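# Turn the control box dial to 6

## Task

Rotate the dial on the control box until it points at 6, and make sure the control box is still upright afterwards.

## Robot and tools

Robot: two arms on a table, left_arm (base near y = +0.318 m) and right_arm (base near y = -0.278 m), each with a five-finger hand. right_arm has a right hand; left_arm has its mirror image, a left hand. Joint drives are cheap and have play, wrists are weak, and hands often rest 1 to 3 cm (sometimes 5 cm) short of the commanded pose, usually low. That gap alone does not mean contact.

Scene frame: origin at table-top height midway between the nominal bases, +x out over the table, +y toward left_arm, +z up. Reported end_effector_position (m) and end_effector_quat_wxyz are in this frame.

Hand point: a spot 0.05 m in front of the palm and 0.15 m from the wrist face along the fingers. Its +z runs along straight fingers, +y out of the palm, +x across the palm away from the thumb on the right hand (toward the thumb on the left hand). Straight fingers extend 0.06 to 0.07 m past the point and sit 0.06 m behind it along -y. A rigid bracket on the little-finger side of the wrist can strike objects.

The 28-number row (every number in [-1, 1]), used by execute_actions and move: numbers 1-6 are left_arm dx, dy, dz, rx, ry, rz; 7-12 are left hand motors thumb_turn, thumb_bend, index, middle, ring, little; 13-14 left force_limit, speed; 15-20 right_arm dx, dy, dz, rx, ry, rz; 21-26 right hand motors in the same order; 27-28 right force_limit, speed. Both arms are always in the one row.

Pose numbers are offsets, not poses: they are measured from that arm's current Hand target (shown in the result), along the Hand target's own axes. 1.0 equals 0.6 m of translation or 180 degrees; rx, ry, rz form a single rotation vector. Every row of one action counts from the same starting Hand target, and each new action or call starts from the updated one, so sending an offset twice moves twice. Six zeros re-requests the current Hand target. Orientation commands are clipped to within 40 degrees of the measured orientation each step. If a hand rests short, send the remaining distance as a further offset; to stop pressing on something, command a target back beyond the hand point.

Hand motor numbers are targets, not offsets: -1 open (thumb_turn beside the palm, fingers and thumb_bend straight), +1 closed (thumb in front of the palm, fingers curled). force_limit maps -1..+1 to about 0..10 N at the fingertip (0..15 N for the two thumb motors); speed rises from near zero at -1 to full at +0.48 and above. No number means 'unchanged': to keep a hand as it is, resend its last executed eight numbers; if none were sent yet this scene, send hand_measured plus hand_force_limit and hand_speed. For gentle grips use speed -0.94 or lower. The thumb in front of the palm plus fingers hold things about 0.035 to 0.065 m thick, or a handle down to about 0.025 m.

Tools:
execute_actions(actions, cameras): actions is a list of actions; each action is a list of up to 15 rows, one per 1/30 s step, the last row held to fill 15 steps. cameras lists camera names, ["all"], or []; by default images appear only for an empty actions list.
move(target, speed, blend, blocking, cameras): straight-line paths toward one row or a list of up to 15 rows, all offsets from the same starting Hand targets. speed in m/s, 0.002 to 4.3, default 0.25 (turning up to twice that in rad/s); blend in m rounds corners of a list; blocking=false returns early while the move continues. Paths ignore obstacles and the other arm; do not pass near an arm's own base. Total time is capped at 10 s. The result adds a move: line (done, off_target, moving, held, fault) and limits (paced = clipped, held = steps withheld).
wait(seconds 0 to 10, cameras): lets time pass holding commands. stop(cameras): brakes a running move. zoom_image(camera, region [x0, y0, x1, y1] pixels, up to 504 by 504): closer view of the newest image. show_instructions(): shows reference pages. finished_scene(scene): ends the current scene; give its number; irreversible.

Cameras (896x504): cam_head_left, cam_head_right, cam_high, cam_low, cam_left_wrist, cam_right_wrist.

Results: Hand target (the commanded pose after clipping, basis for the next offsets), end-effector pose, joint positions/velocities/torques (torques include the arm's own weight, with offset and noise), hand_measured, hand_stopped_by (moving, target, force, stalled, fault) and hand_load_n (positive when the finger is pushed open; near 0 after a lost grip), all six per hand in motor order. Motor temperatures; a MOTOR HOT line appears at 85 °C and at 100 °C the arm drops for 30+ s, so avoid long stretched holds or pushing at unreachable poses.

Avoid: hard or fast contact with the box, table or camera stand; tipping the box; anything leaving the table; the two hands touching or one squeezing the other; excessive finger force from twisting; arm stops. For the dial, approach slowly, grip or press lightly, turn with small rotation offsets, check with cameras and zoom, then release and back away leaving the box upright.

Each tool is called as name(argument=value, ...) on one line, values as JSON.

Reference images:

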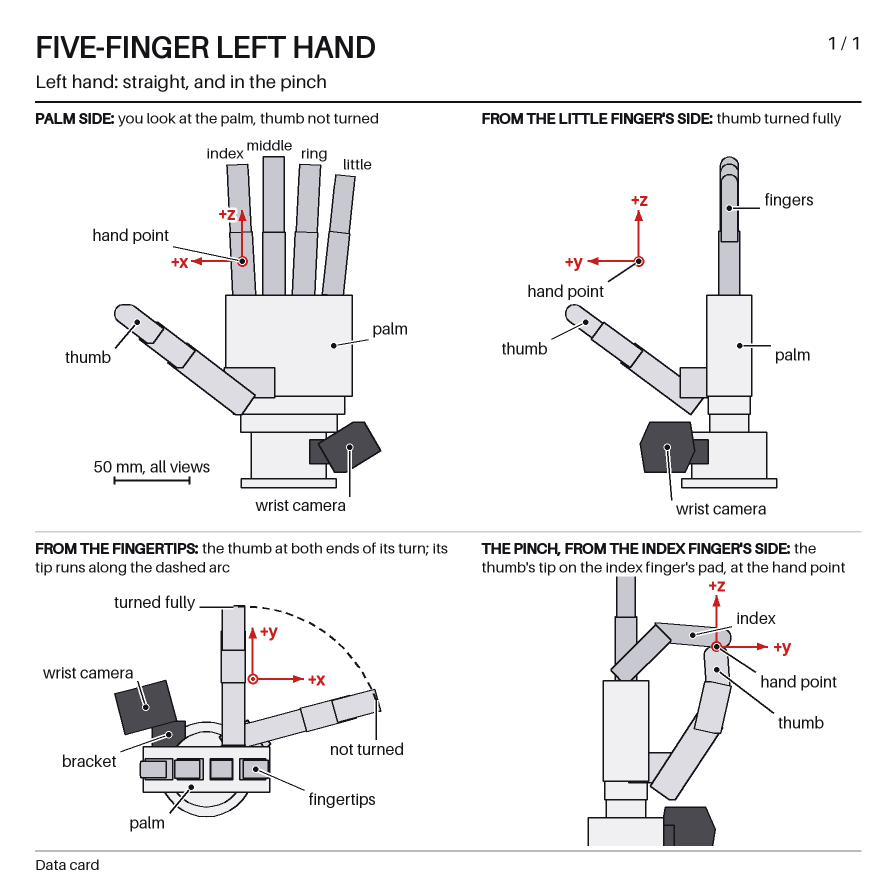

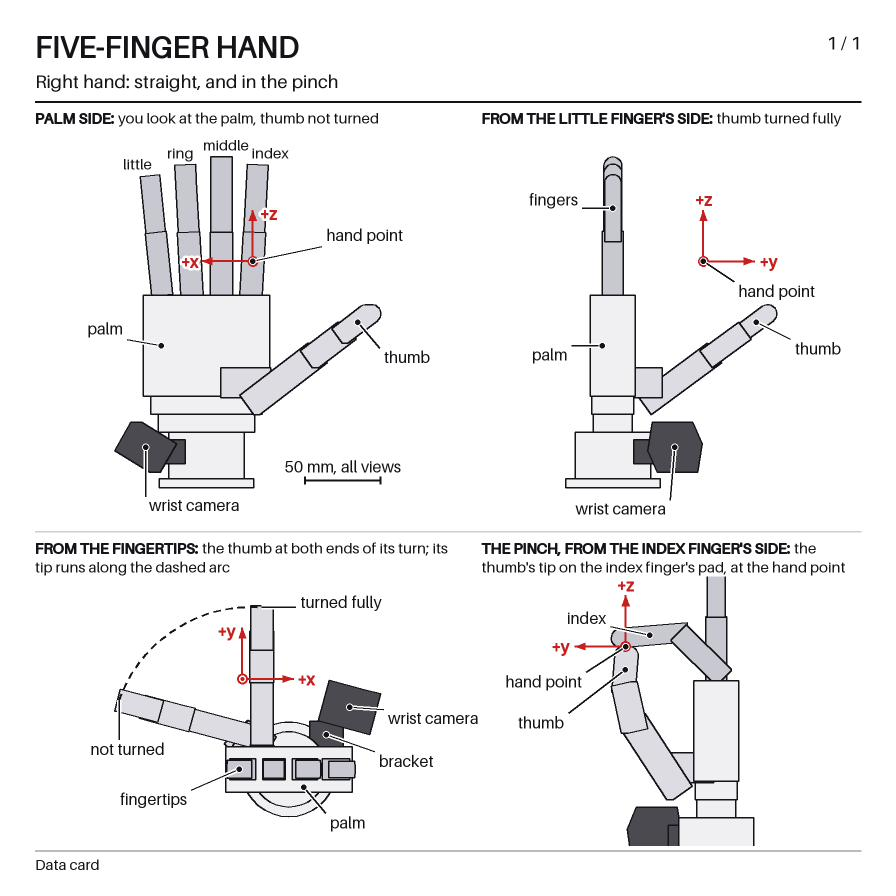

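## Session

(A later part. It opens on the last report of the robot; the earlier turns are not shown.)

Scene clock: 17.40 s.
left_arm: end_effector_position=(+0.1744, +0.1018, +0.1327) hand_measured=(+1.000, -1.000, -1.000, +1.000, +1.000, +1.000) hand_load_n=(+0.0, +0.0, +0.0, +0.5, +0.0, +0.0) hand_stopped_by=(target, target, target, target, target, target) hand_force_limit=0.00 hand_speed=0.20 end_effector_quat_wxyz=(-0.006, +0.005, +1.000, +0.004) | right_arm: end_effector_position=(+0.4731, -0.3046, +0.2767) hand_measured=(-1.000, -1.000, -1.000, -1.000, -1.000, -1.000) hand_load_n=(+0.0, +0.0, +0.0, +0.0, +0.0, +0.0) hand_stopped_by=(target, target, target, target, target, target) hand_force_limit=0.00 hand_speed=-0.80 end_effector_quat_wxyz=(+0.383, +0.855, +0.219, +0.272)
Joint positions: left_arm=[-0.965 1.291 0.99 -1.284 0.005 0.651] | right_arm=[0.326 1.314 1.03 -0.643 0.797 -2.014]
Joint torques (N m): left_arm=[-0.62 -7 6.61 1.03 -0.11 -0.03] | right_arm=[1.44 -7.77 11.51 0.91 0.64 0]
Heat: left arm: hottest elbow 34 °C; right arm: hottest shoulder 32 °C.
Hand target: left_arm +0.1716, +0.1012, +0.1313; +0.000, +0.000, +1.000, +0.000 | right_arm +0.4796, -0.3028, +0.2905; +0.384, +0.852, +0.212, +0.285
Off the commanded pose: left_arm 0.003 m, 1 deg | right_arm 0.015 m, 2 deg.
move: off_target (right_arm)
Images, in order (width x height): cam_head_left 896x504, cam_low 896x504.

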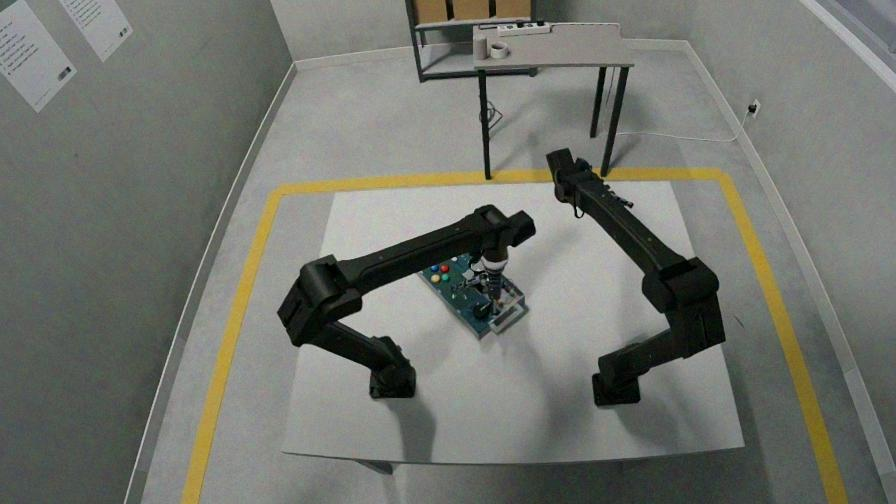

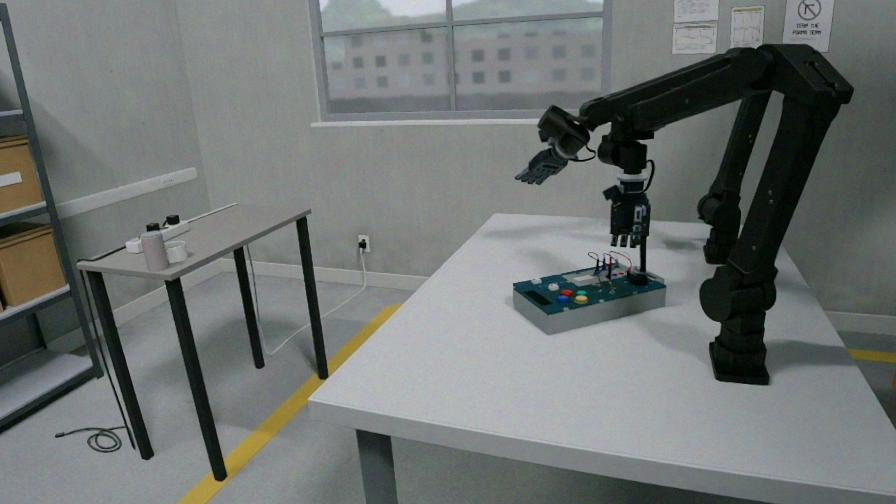

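move(target=[[0,0,0.0133,0,0,0,1,-1,-1,1,1,1,0,0.2,0,0,0,0,0,0,-1,-1,-1,-1,-1,-1,0,-0.8]], speed=0.08, cameras=["cam_head_left","cam_low"])

zoom_image(camera="cam_head_left", region=[450, 275, 520, 345])

zoom_image(camera="cam_low", region=[590, 220, 690, 320])

Scene clock: 19.07 s.
left_arm: end_effector_position=(+0.1729, +0.1038, +0.1265) hand_measured=(+1.000, -1.000, -1.000, +1.000, +1.000, +1.000) hand_load_n=(+0.0, +0.0, +0.0, +0.0, +0.0, +0.0) hand_stopped_by=(target, target, target, target, target, target) hand_force_limit=0.00 hand_speed=0.20 end_effector_quat_wxyz=(-0.007, +0.005, +1.000, +0.005) | right_arm: end_effector_position=(+0.4731, -0.3046, +0.2767) hand_measured=(-1.000, -1.000, -1.000, -1.000, -1.000, -1.000) hand_load_n=(+0.0, +0.0, +0.0, +0.0, +0.0, +0.0) hand_stopped_by=(target, target, target, target, target, target) hand_force_limit=0.00 hand_speed=-0.80 end_effector_quat_wxyz=(+0.383, +0.855, +0.219, +0.272)
Joint positions: left_arm=[-0.965 1.291 0.972 -1.268 0.005 0.651] | right_arm=[0.326 1.314 1.03 -0.643 0.797 -2.014]
Joint torques (N m): left_arm=[-0.38 -6.48 6.68 1.2 -0.11 -0.06] | right_arm=[1.44 -7.71 11.51 0.9 0.64 0]
Heat: left arm: hottest elbow 34 °C; right arm: hottest shoulder 32 °C.
Hand target: left_arm +0.1716, +0.1012, +0.1233; +0.000, +0.000, +1.000, +0.000 | right_arm +0.4796, -0.3028, +0.2905; +0.384, +0.852, +0.212, +0.285
Off the commanded pose: left_arm 0.004 m, 1 deg | right_arm 0.015 m, 2 deg.
move: off_target (right_arm)
Images, in order (width x height): cam_head_left 896x504, cam_low 896x504.

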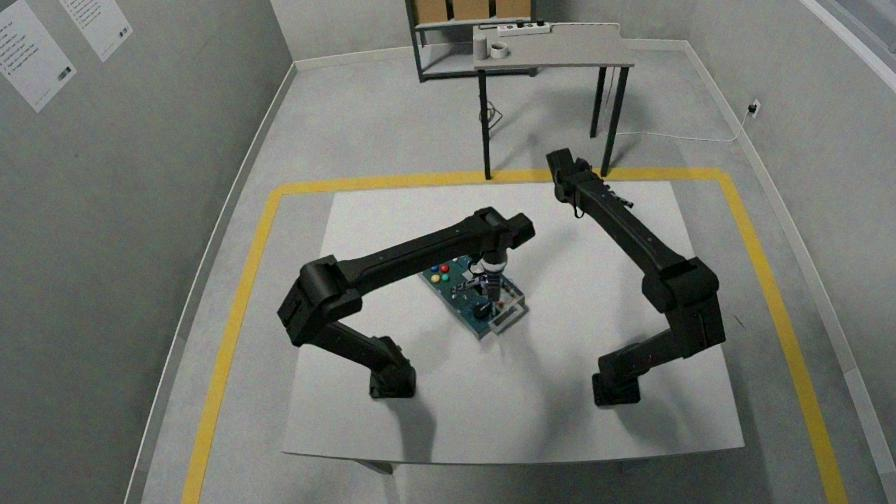

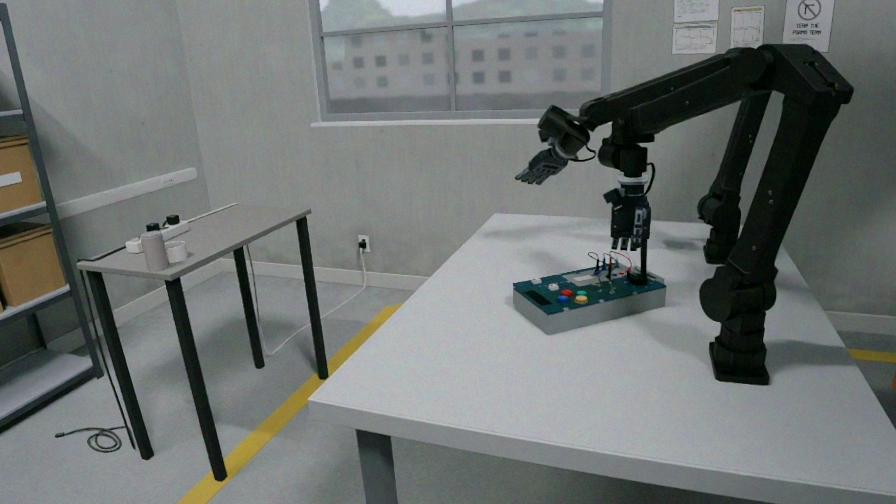

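Scaled by 7.200 from the camera's 896x504 image, which has a finer 1280x720 frame.

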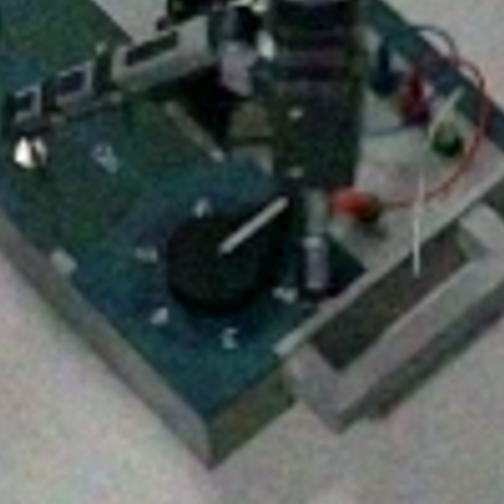

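Scaled by 5.040 from the camera's 896x504 image, which has a finer 1280x720 frame.

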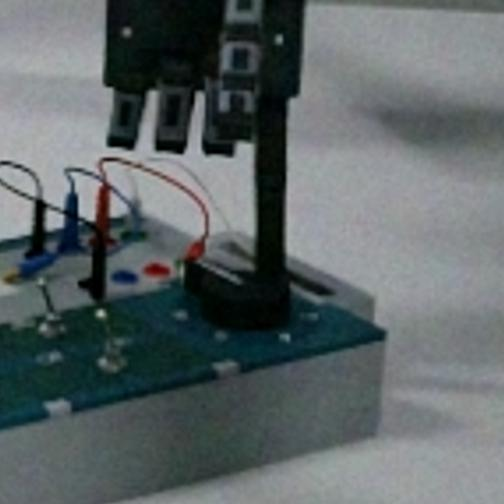

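move(target=[[-0.0528,0.0145,-0.005,0,0,0,1,-1,-1,1,1,1,0,0.2,0,0,0,0,0,0,-1,-1,-1,-1,-1,-1,0,-0.8]], speed=0.06, cameras=["cam_head_left","cam_low"])

zoom_image(camera="cam_head_left", region=[450, 275, 520, 345])

zoom_image(camera="cam_low", region=[590, 220, 690, 320])

Scene clock: 21.10 s.
left_arm: end_effector_position=(+0.1890, +0.1159, +0.1247) hand_measured=(+1.000, -1.000, -1.000, +1.000, +1.000, +1.000) hand_load_n=(-0.5, +0.0, +0.0, +0.0, +0.0, +0.0) hand_stopped_by=(target, target, target, target, target, target) hand_force_limit=0.00 hand_speed=0.20 end_effector_quat_wxyz=(-0.008, -0.007, +1.000, +0.006) | right_arm: end_effector_position=(+0.4731, -0.3046, +0.2767) hand_measured=(-1.000, -1.000, -1.000, -1.000, -1.000, -1.000) hand_load_n=(+0.0, +0.0, +0.0, +0.0, +0.0, +0.0) hand_stopped_by=(target, target, target, target, target, target) hand_force_limit=0.00 hand_speed=-0.80 end_effector_quat_wxyz=(+0.383, +0.855, +0.219, +0.272)
Joint positions: left_arm=[-0.902 1.297 0.972 -1.265 0.005 0.691] | right_arm=[0.326 1.314 1.03 -0.643 0.797 -2.014]
Joint torques (N m): left_arm=[1.49 -4.37 9.44 0.96 -0.19 0.31] | right_arm=[1.44 -7.71 11.49 0.9 0.64 0]
Heat: left arm: hottest elbow 34 °C; right arm: hottest shoulder 32 °C.
Hand target: left_arm +0.2033, +0.1099, +0.1263; +0.000, +0.000, +1.000, +0.000 | right_arm +0.4796, -0.3028, +0.2905; +0.384, +0.852, +0.212, +0.285
Off the commanded pose: left_arm 0.016 m, 1 deg | right_arm 0.015 m, 2 deg.
move: off_target (left_arm, right_arm)
Images, in order (width x height): cam_head_left 896x504, cam_low 896x504.

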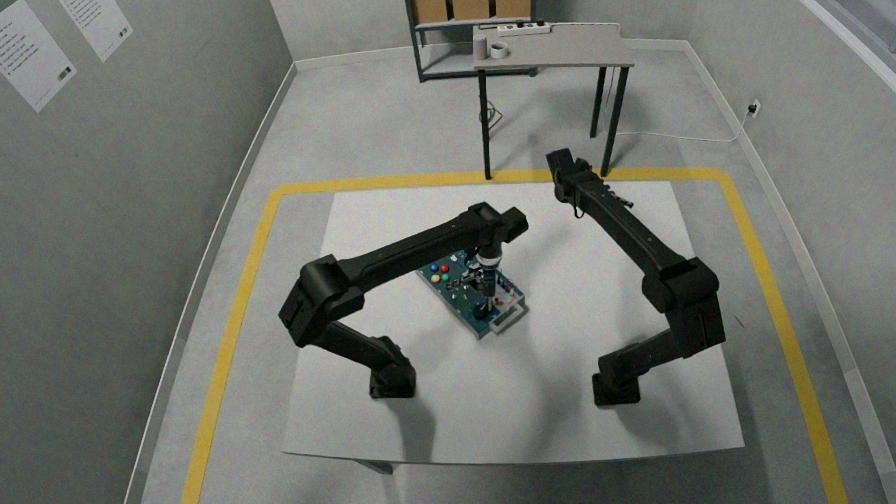

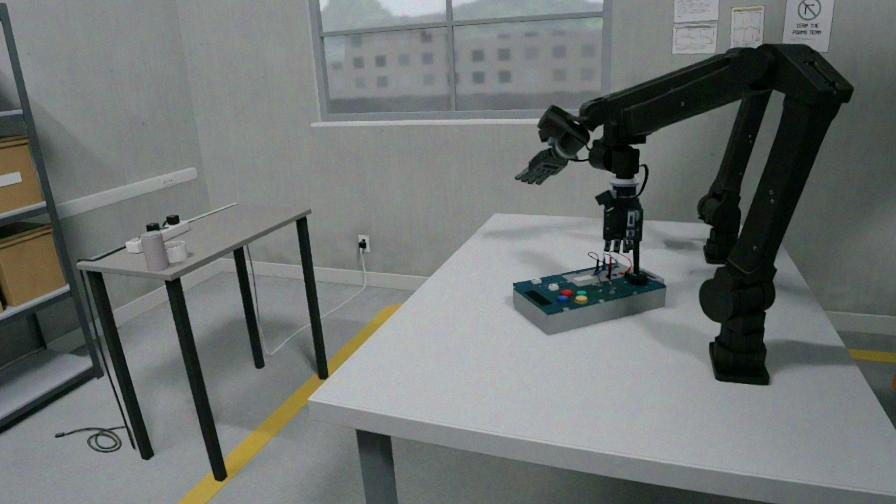

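Scaled by 7.200 from the camera's 896x504 image, which has a finer 1280x720 frame.

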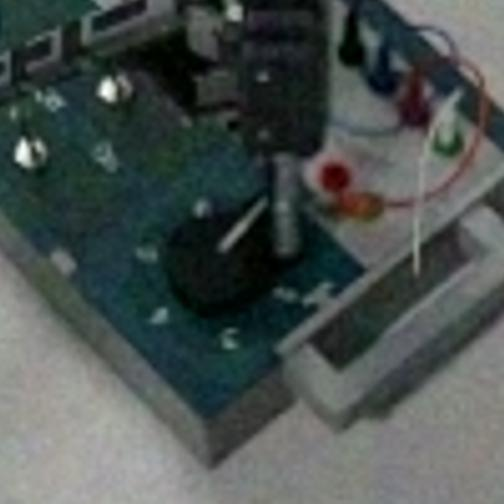

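Scaled by 5.040 from the camera's 896x504 image, which has a finer 1280x720 frame.

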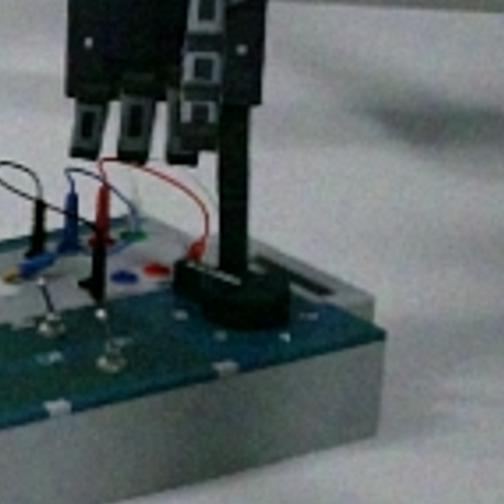

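move(target=[[-0.02,0.005,-0.002,0,0,0,1,-1,-1,1,1,1,0,0.2,0,0,0,0,0,0,-1,-1,-1,-1,-1,-1,0,-0.8]], speed=0.05, cameras=["cam_head_left","cam_low"])

zoom_image(camera="cam_head_left", region=[450, 275, 520, 345])

zoom_image(camera="cam_low", region=[590, 220, 690, 320])

Scene clock: 23.07 s.
left_arm: end_effector_position=(+0.2001, +0.1197, +0.1217) hand_measured=(+1.000, -1.000, -1.000, +1.000, +1.000, +1.000) hand_load_n=(+0.0, +0.0, +0.5, +0.0, +0.0, +0.0) hand_stopped_by=(target, target, target, target, target, target) hand_force_limit=0.00 hand_speed=0.20 end_effector_quat_wxyz=(-0.008, -0.009, +1.000, +0.003) | right_arm: end_effector_position=(+0.4731, -0.3046, +0.2767) hand_measured=(-1.000, -1.000, -1.000, -1.000, -1.000, -1.000) hand_load_n=(+0.0, +0.0, +0.0, +0.0, +0.0, +0.0) hand_stopped_by=(target, target, target, target, target, target) hand_force_limit=0.00 hand_speed=-0.80 end_effector_quat_wxyz=(+0.383, +0.855, +0.219, +0.272)
Joint positions: left_arm=[-0.868 1.309 0.976 -1.253 0.008 0.72] | right_arm=[0.326 1.314 1.03 -0.643 0.797 -2.014]
Joint torques (N m): left_arm=[1.67 -4.72 10.3 0.72 -0.26 0.3] | right_arm=[1.44 -7.65 11.51 0.91 0.64 0]
Heat: left arm: hottest elbow 35 °C; right arm: hottest elbow 33 °C.
Hand target: left_arm +0.2153, +0.1128, +0.1276; +0.001, +0.000, +1.000, +0.000 | right_arm +0.4796, -0.3028, +0.2905; +0.384, +0.852, +0.212, +0.285
Off the commanded pose: left_arm 0.018 m, 1 deg | right_arm 0.015 m, 2 deg.
move: off_target (left_arm, right_arm)
Images, in order (width x height): cam_head_left 896x504, cam_low 896x504.

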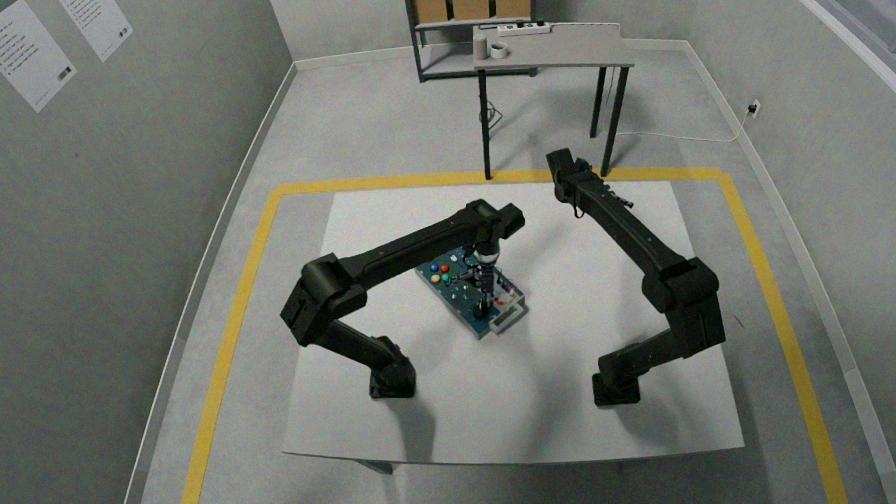

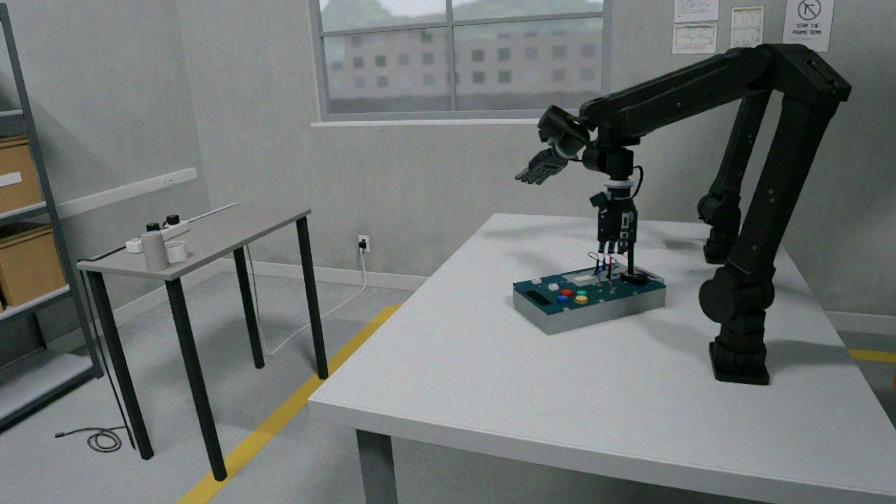

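Scaled by 7.200 from the camera's 896x504 image, which has a finer 1280x720 frame.

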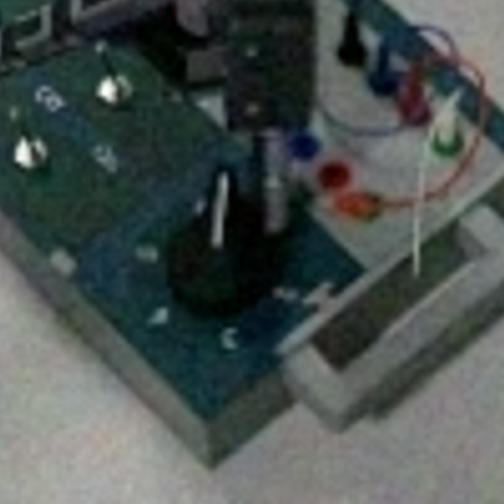

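Scaled by 5.040 from the camera's 896x504 image, which has a finer 1280x720 frame.

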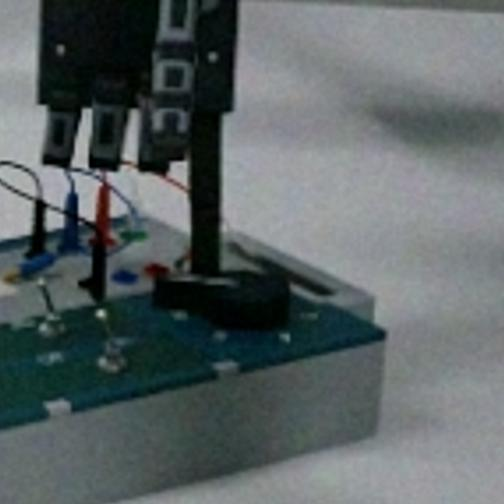

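move(target=[[-0.0075,0.0047,-0.006,0,0,0,1,-1,-1,1,1,1,0,0.2,0,0,0,0,0,0,-1,-1,-1,-1,-1,-1,0,-0.8]], speed=0.05, cameras=["cam_head_left","cam_head_right","cam_low"])

zoom_image(camera="cam_head_left", region=[450, 275, 520, 345])

zoom_image(camera="cam_head_right", region=[450, 275, 520, 345])

zoom_image(camera="cam_low", region=[590, 220, 690, 320])

Scene clock: 28.00 s.
left_arm: end_effector_position=(+0.2047, +0.1237, +0.1215) hand_measured=(+1.000, -1.000, -1.000, +1.000, +1.000, +1.000) hand_load_n=(+0.0, +0.0, +0.5, +0.0, +0.0, +0.0) hand_stopped_by=(target, target, target, target, target, target) hand_force_limit=0.00 hand_speed=0.20 end_effector_quat_wxyz=(-0.008, -0.009, +1.000, +0.004) | right_arm: end_effector_position=(+0.4731, -0.3046, +0.2767) hand_measured=(-1.000, -1.000, -1.000, -1.000, -1.000, -1.000) hand_load_n=(+0.0, +0.5, +0.0, +0.0, +0.0, +0.0) hand_stopped_by=(target, target, target, target, target, target) hand_force_limit=0.00 hand_speed=-0.80 end_effector_quat_wxyz=(+0.383, +0.855, +0.219, +0.272)
Joint positions: left_arm=[-0.852 1.311 0.976 -1.253 0.005 0.736] | right_arm=[0.326 1.314 1.03 -0.643 0.797 -2.014]
Joint torques (N m): left_arm=[1.03 -5.07 10.96 0.34 -0.2 0.26] | right_arm=[1.44 -7.65 11.51 0.9 0.63 0]
Heat: left arm: hottest elbow 35 °C; right arm: hottest elbow 33 °C.
Hand target: left_arm +0.2198, +0.1157, +0.1312; +0.000, +0.000, +1.000, +0.000 | right_arm +0.4796, -0.3028, +0.2905; +0.384, +0.852, +0.212, +0.285
Off the commanded pose: left_arm 0.020 m, 1 deg | right_arm 0.015 m, 2 deg.
move: off_target (left_arm, right_arm)
Images, in order (width x height): cam_head_left 896x504, cam_head_right 896x504, cam_low 896x504.

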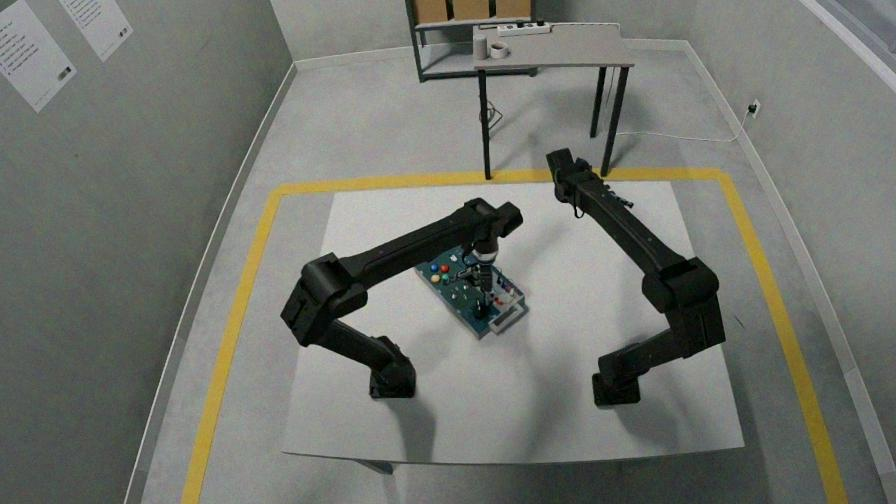

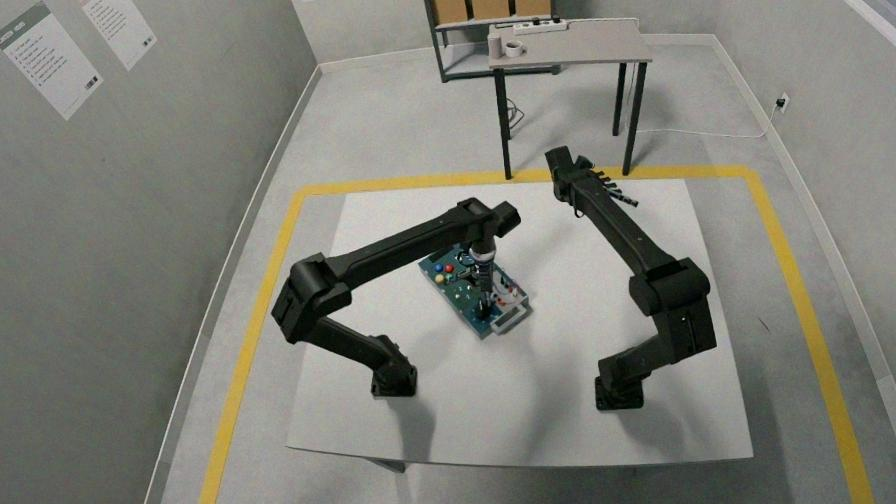

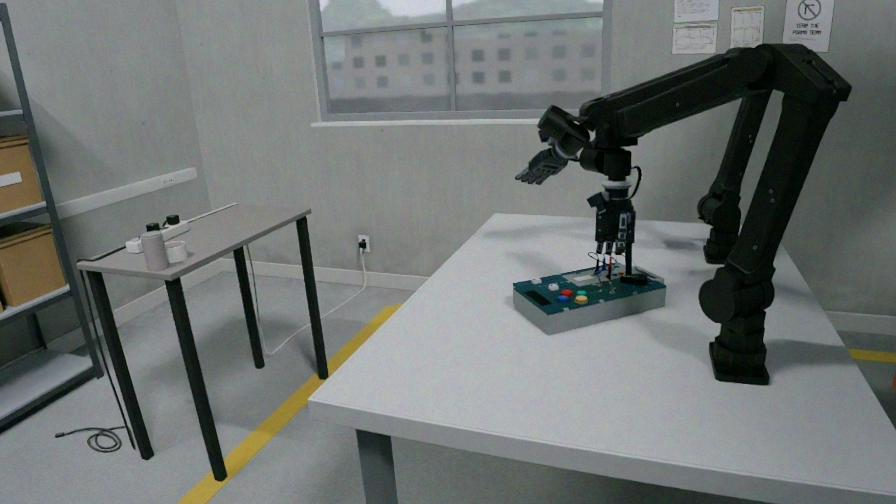

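Scaled by 7.200 from the camera's 896x504 image, which has a finer 1280x720 frame.

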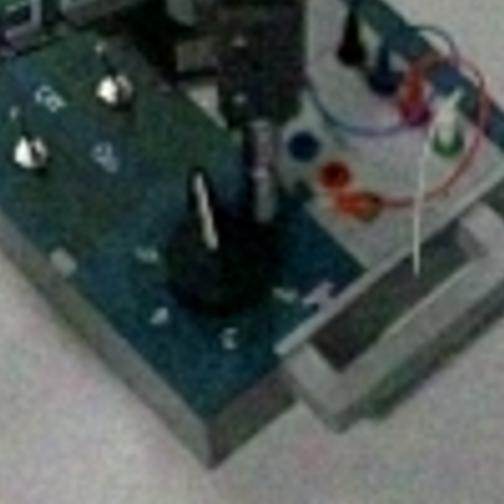

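Scaled by 7.200 from the camera's 896x504 image, which has a finer 1280x720 frame.

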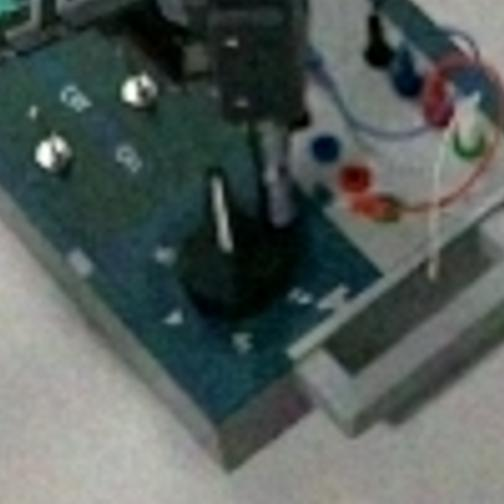

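Scaled by 5.040 from the camera's 896x504 image, which has a finer 1280x720 frame.

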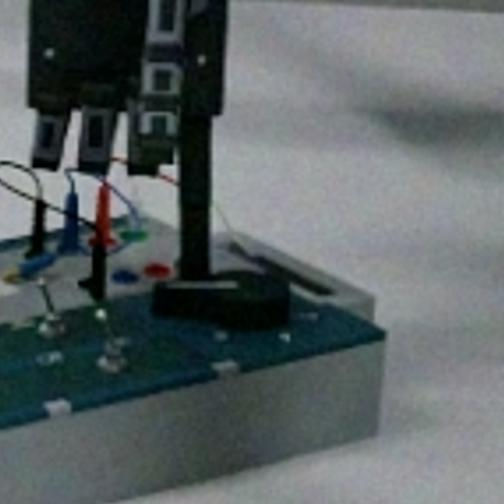

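move(target=[[0.0483,-0.0133,-0.005,0,0,0,1,-1,-1,1,1,1,0,0.2,0,0,0,0,0,0,-1,-1,-1,-1,-1,-1,0,-0.8],[0.0483,-0.0133,-0.17,0,0,0,1,-1,-1,1,1,1,0,0.2,0,0,0,0,0,0,-1,-1,-1,-1,-1,-1,0,-0.8]], speed=[0.08,0.15], cameras=["cam_head_left","cam_head_right","cam_low","cam_high"])

zoom_image(camera="cam_head_left", region=[450, 275, 520, 345])

zoom_image(camera="cam_head_right", region=[450, 275, 520, 345])

zoom_image(camera="cam_high", region=[510, 145, 580, 215])

Scene clock: 31.03 s.
left_arm: end_effector_position=(+0.1825, +0.1204, +0.2110) hand_measured=(+1.000, -1.000, -1.000, +1.000, +1.000, +1.000) hand_load_n=(+0.0, +0.0, +0.0, +0.0, +0.0, +0.0) hand_stopped_by=(target, target, target, target, target, target) hand_force_limit=0.00 hand_speed=0.20 end_effector_quat_wxyz=(-0.020, +0.003, +1.000, +0.019) | right_arm: end_effector_position=(+0.4731, -0.3046, +0.2767) hand_measured=(-1.000, -1.000, -1.000, -1.000, -1.000, -1.000) hand_load_n=(+0.0, +0.0, +0.0, +0.0, +0.0, +0.0) hand_stopped_by=(target, target, target, target, target, target) hand_force_limit=0.00 hand_speed=-0.80 end_effector_quat_wxyz=(+0.383, +0.855, +0.219, +0.272)
Joint positions: left_arm=[-0.911 1.254 1.159 -1.531 0.005 0.7] | right_arm=[0.326 1.314 1.03 -0.643 0.797 -2.014]
Joint torques (N m): left_arm=[-0.62 -6.24 12.36 -0.05 -0.11 -0.03] | right_arm=[1.38 -7.71 11.51 0.9 0.64 0]
Motor temperatures (°C): left_arm=[29 30 35 28 28 26] | right_arm=[30 32 34 30 29 30]
Heat: left arm: hottest elbow 35 °C; right arm: hottest elbow 34 °C.
Hand target: left_arm +0.1908, +0.1077, +0.2332; +0.000, +0.000, +1.000, +0.000 | right_arm +0.4796, -0.3028, +0.2905; +0.384, +0.852, +0.212, +0.285
Off the commanded pose: left_arm 0.027 m, 3 deg | right_arm 0.015 m, 2 deg.
move: off_target (left_arm, right_arm)
Images, in order (width x height): cam_head_left 896x504, cam_head_right 896x504, cam_high 896x504, cam_low 896x504.

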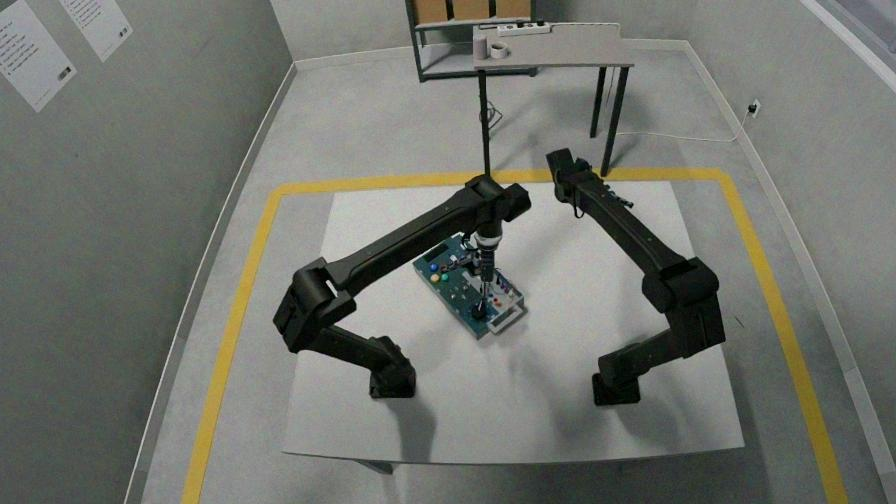

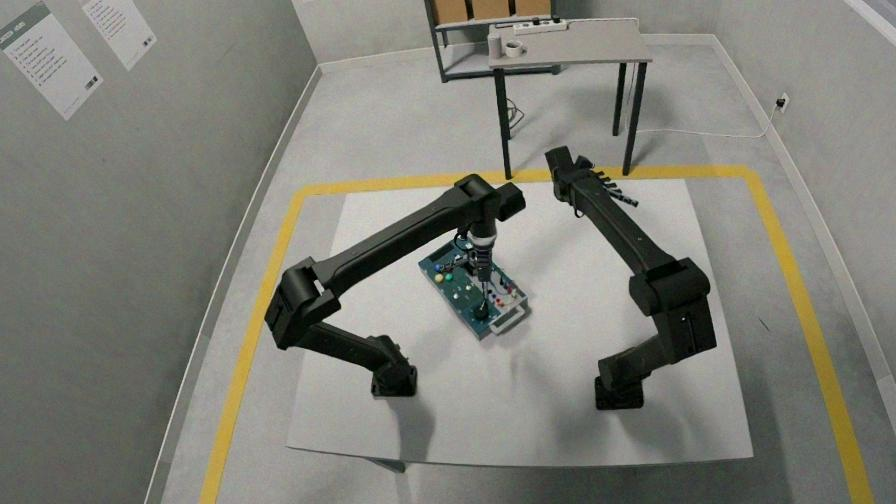

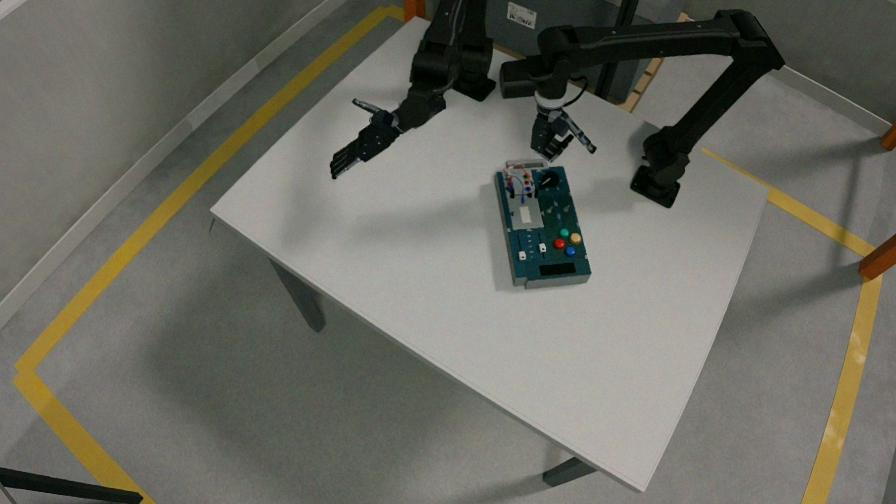

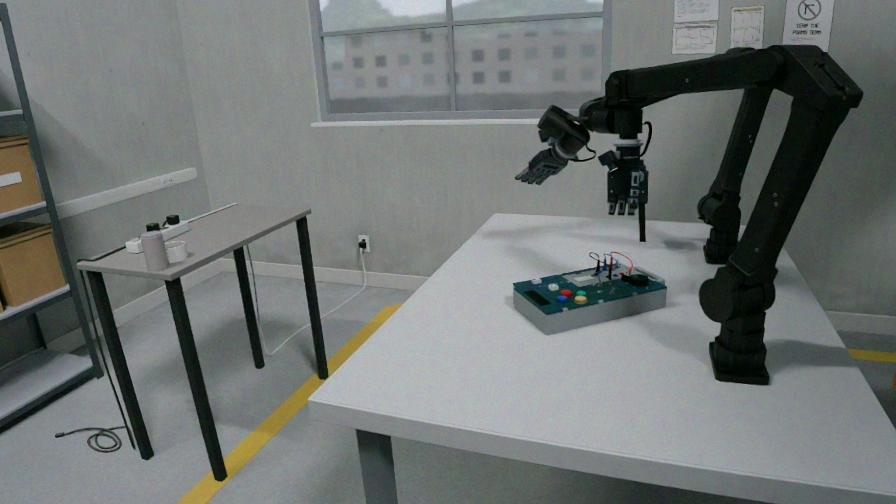

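Scaled by 7.200 from the camera's 896x504 image, which has a finer 1280x720 frame.

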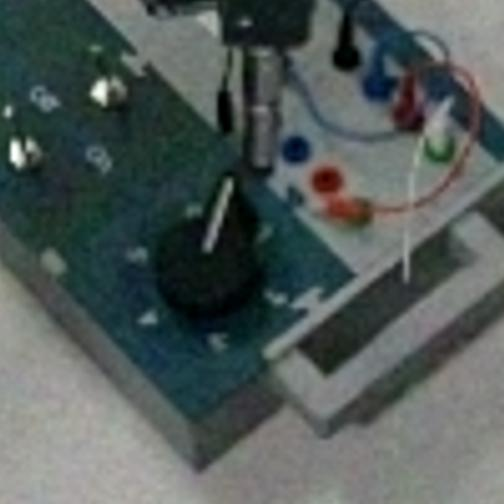

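Scaled by 7.200 from the camera's 896x504 image, which has a finer 1280x720 frame.

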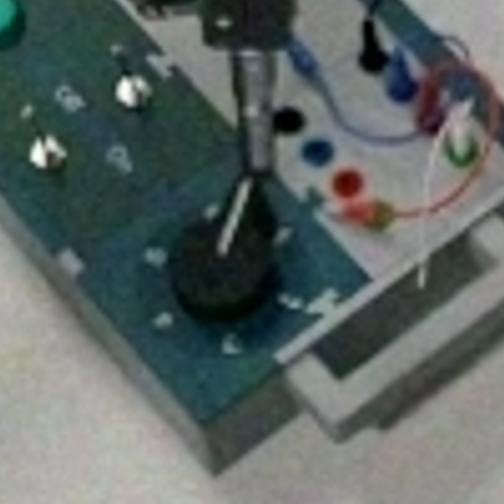

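Scaled by 7.200 from the camera's 896x504 image, which has a finer 1280x720 frame.

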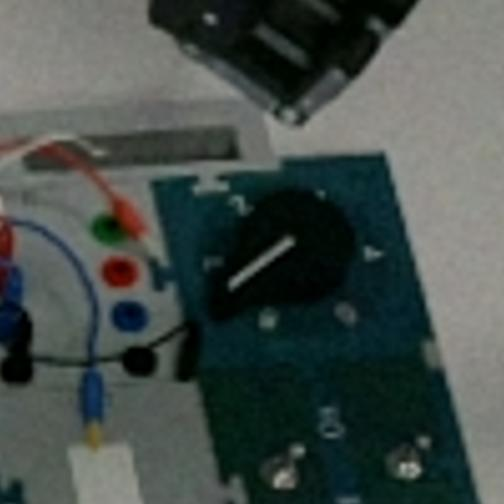

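wait(seconds=0.1, cameras=["cam_head_right","cam_high"])

zoom_image(camera="cam_head_right", region=[450, 275, 520, 345])

zoom_image(camera="cam_high", region=[520, 155, 570, 205])

Scene clock: 31.87 s.
left_arm: end_effector_position=(+0.1823, +0.1207, +0.2111) hand_measured=(+1.000, -1.000, -1.000, +1.000, +1.000, +1.000) hand_load_n=(+0.0, -0.5, +0.0, +0.0, +0.0, +0.0) hand_stopped_by=(target, target, target, target, target, target) hand_force_limit=0.00 hand_speed=0.20 end_effector_quat_wxyz=(-0.020, +0.003, +1.000, +0.020) | right_arm: end_effector_position=(+0.4731, -0.3046, +0.2767) hand_measured=(-1.000, -1.000, -1.000, -1.000, -1.000, -1.000) hand_load_n=(+0.0, +0.0, +0.0, +0.0, +0.0, +0.0) hand_stopped_by=(target, target, target, target, target, target) hand_force_limit=0.00 hand_speed=-0.80 end_effector_quat_wxyz=(+0.383, +0.855, +0.219, +0.272)
Joint positions: left_arm=[-0.911 1.254 1.159 -1.532 0.005 0.7] | right_arm=[0.326 1.314 1.03 -0.643 0.797 -2.014]
Joint torques (N m): left_arm=[0.15 -6.12 12.29 0.08 -0.08 -0.02] | right_arm=[1.44 -7.71 11.51 0.88 0.64 0]
Heat: left arm: hottest elbow 35 °C; right arm: hottest elbow 34 °C.
Hand target: left_arm +0.1908, +0.1077, +0.2332; +0.000, +0.000, +1.000, +0.000 | right_arm +0.4796, -0.3028, +0.2905; +0.384, +0.852, +0.212, +0.285
Off the commanded pose: left_arm 0.027 m, 3 deg | right_arm 0.015 m, 2 deg.
wait: 0.10 s; at rest from the start
Images, in order (width x height): cam_head_right 896x504, cam_high 896x504.

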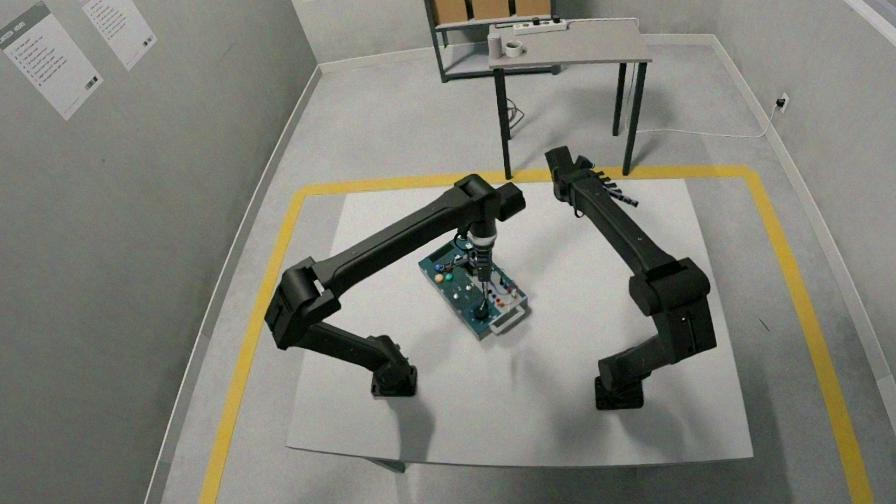

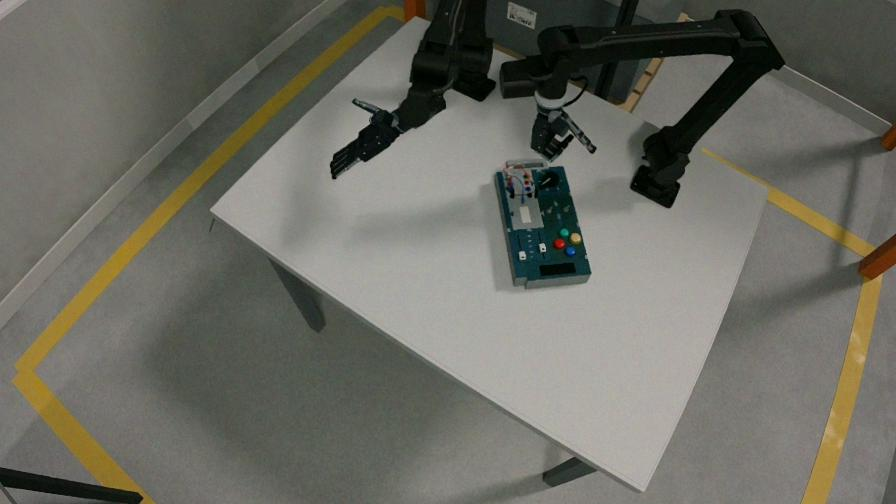

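Scaled by 7.200 from the camera's 896x504 image, which has a finer 1280x720 frame.

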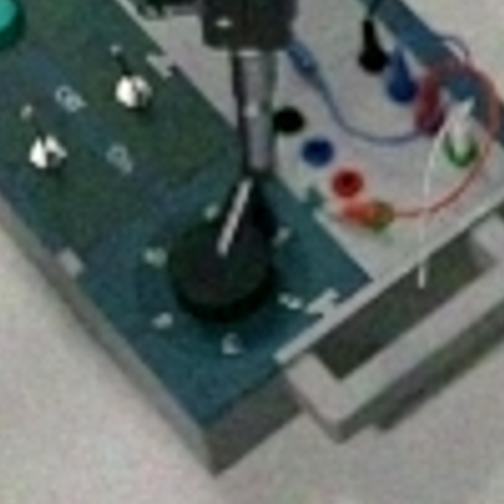

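Scaled by 10.080 from the camera's 896x504 image, which has a finer 1280x720 frame.

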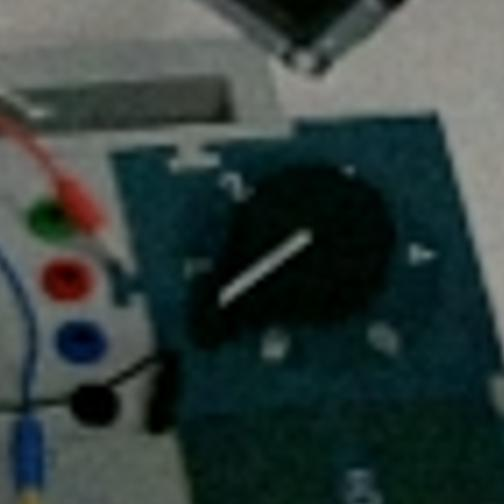

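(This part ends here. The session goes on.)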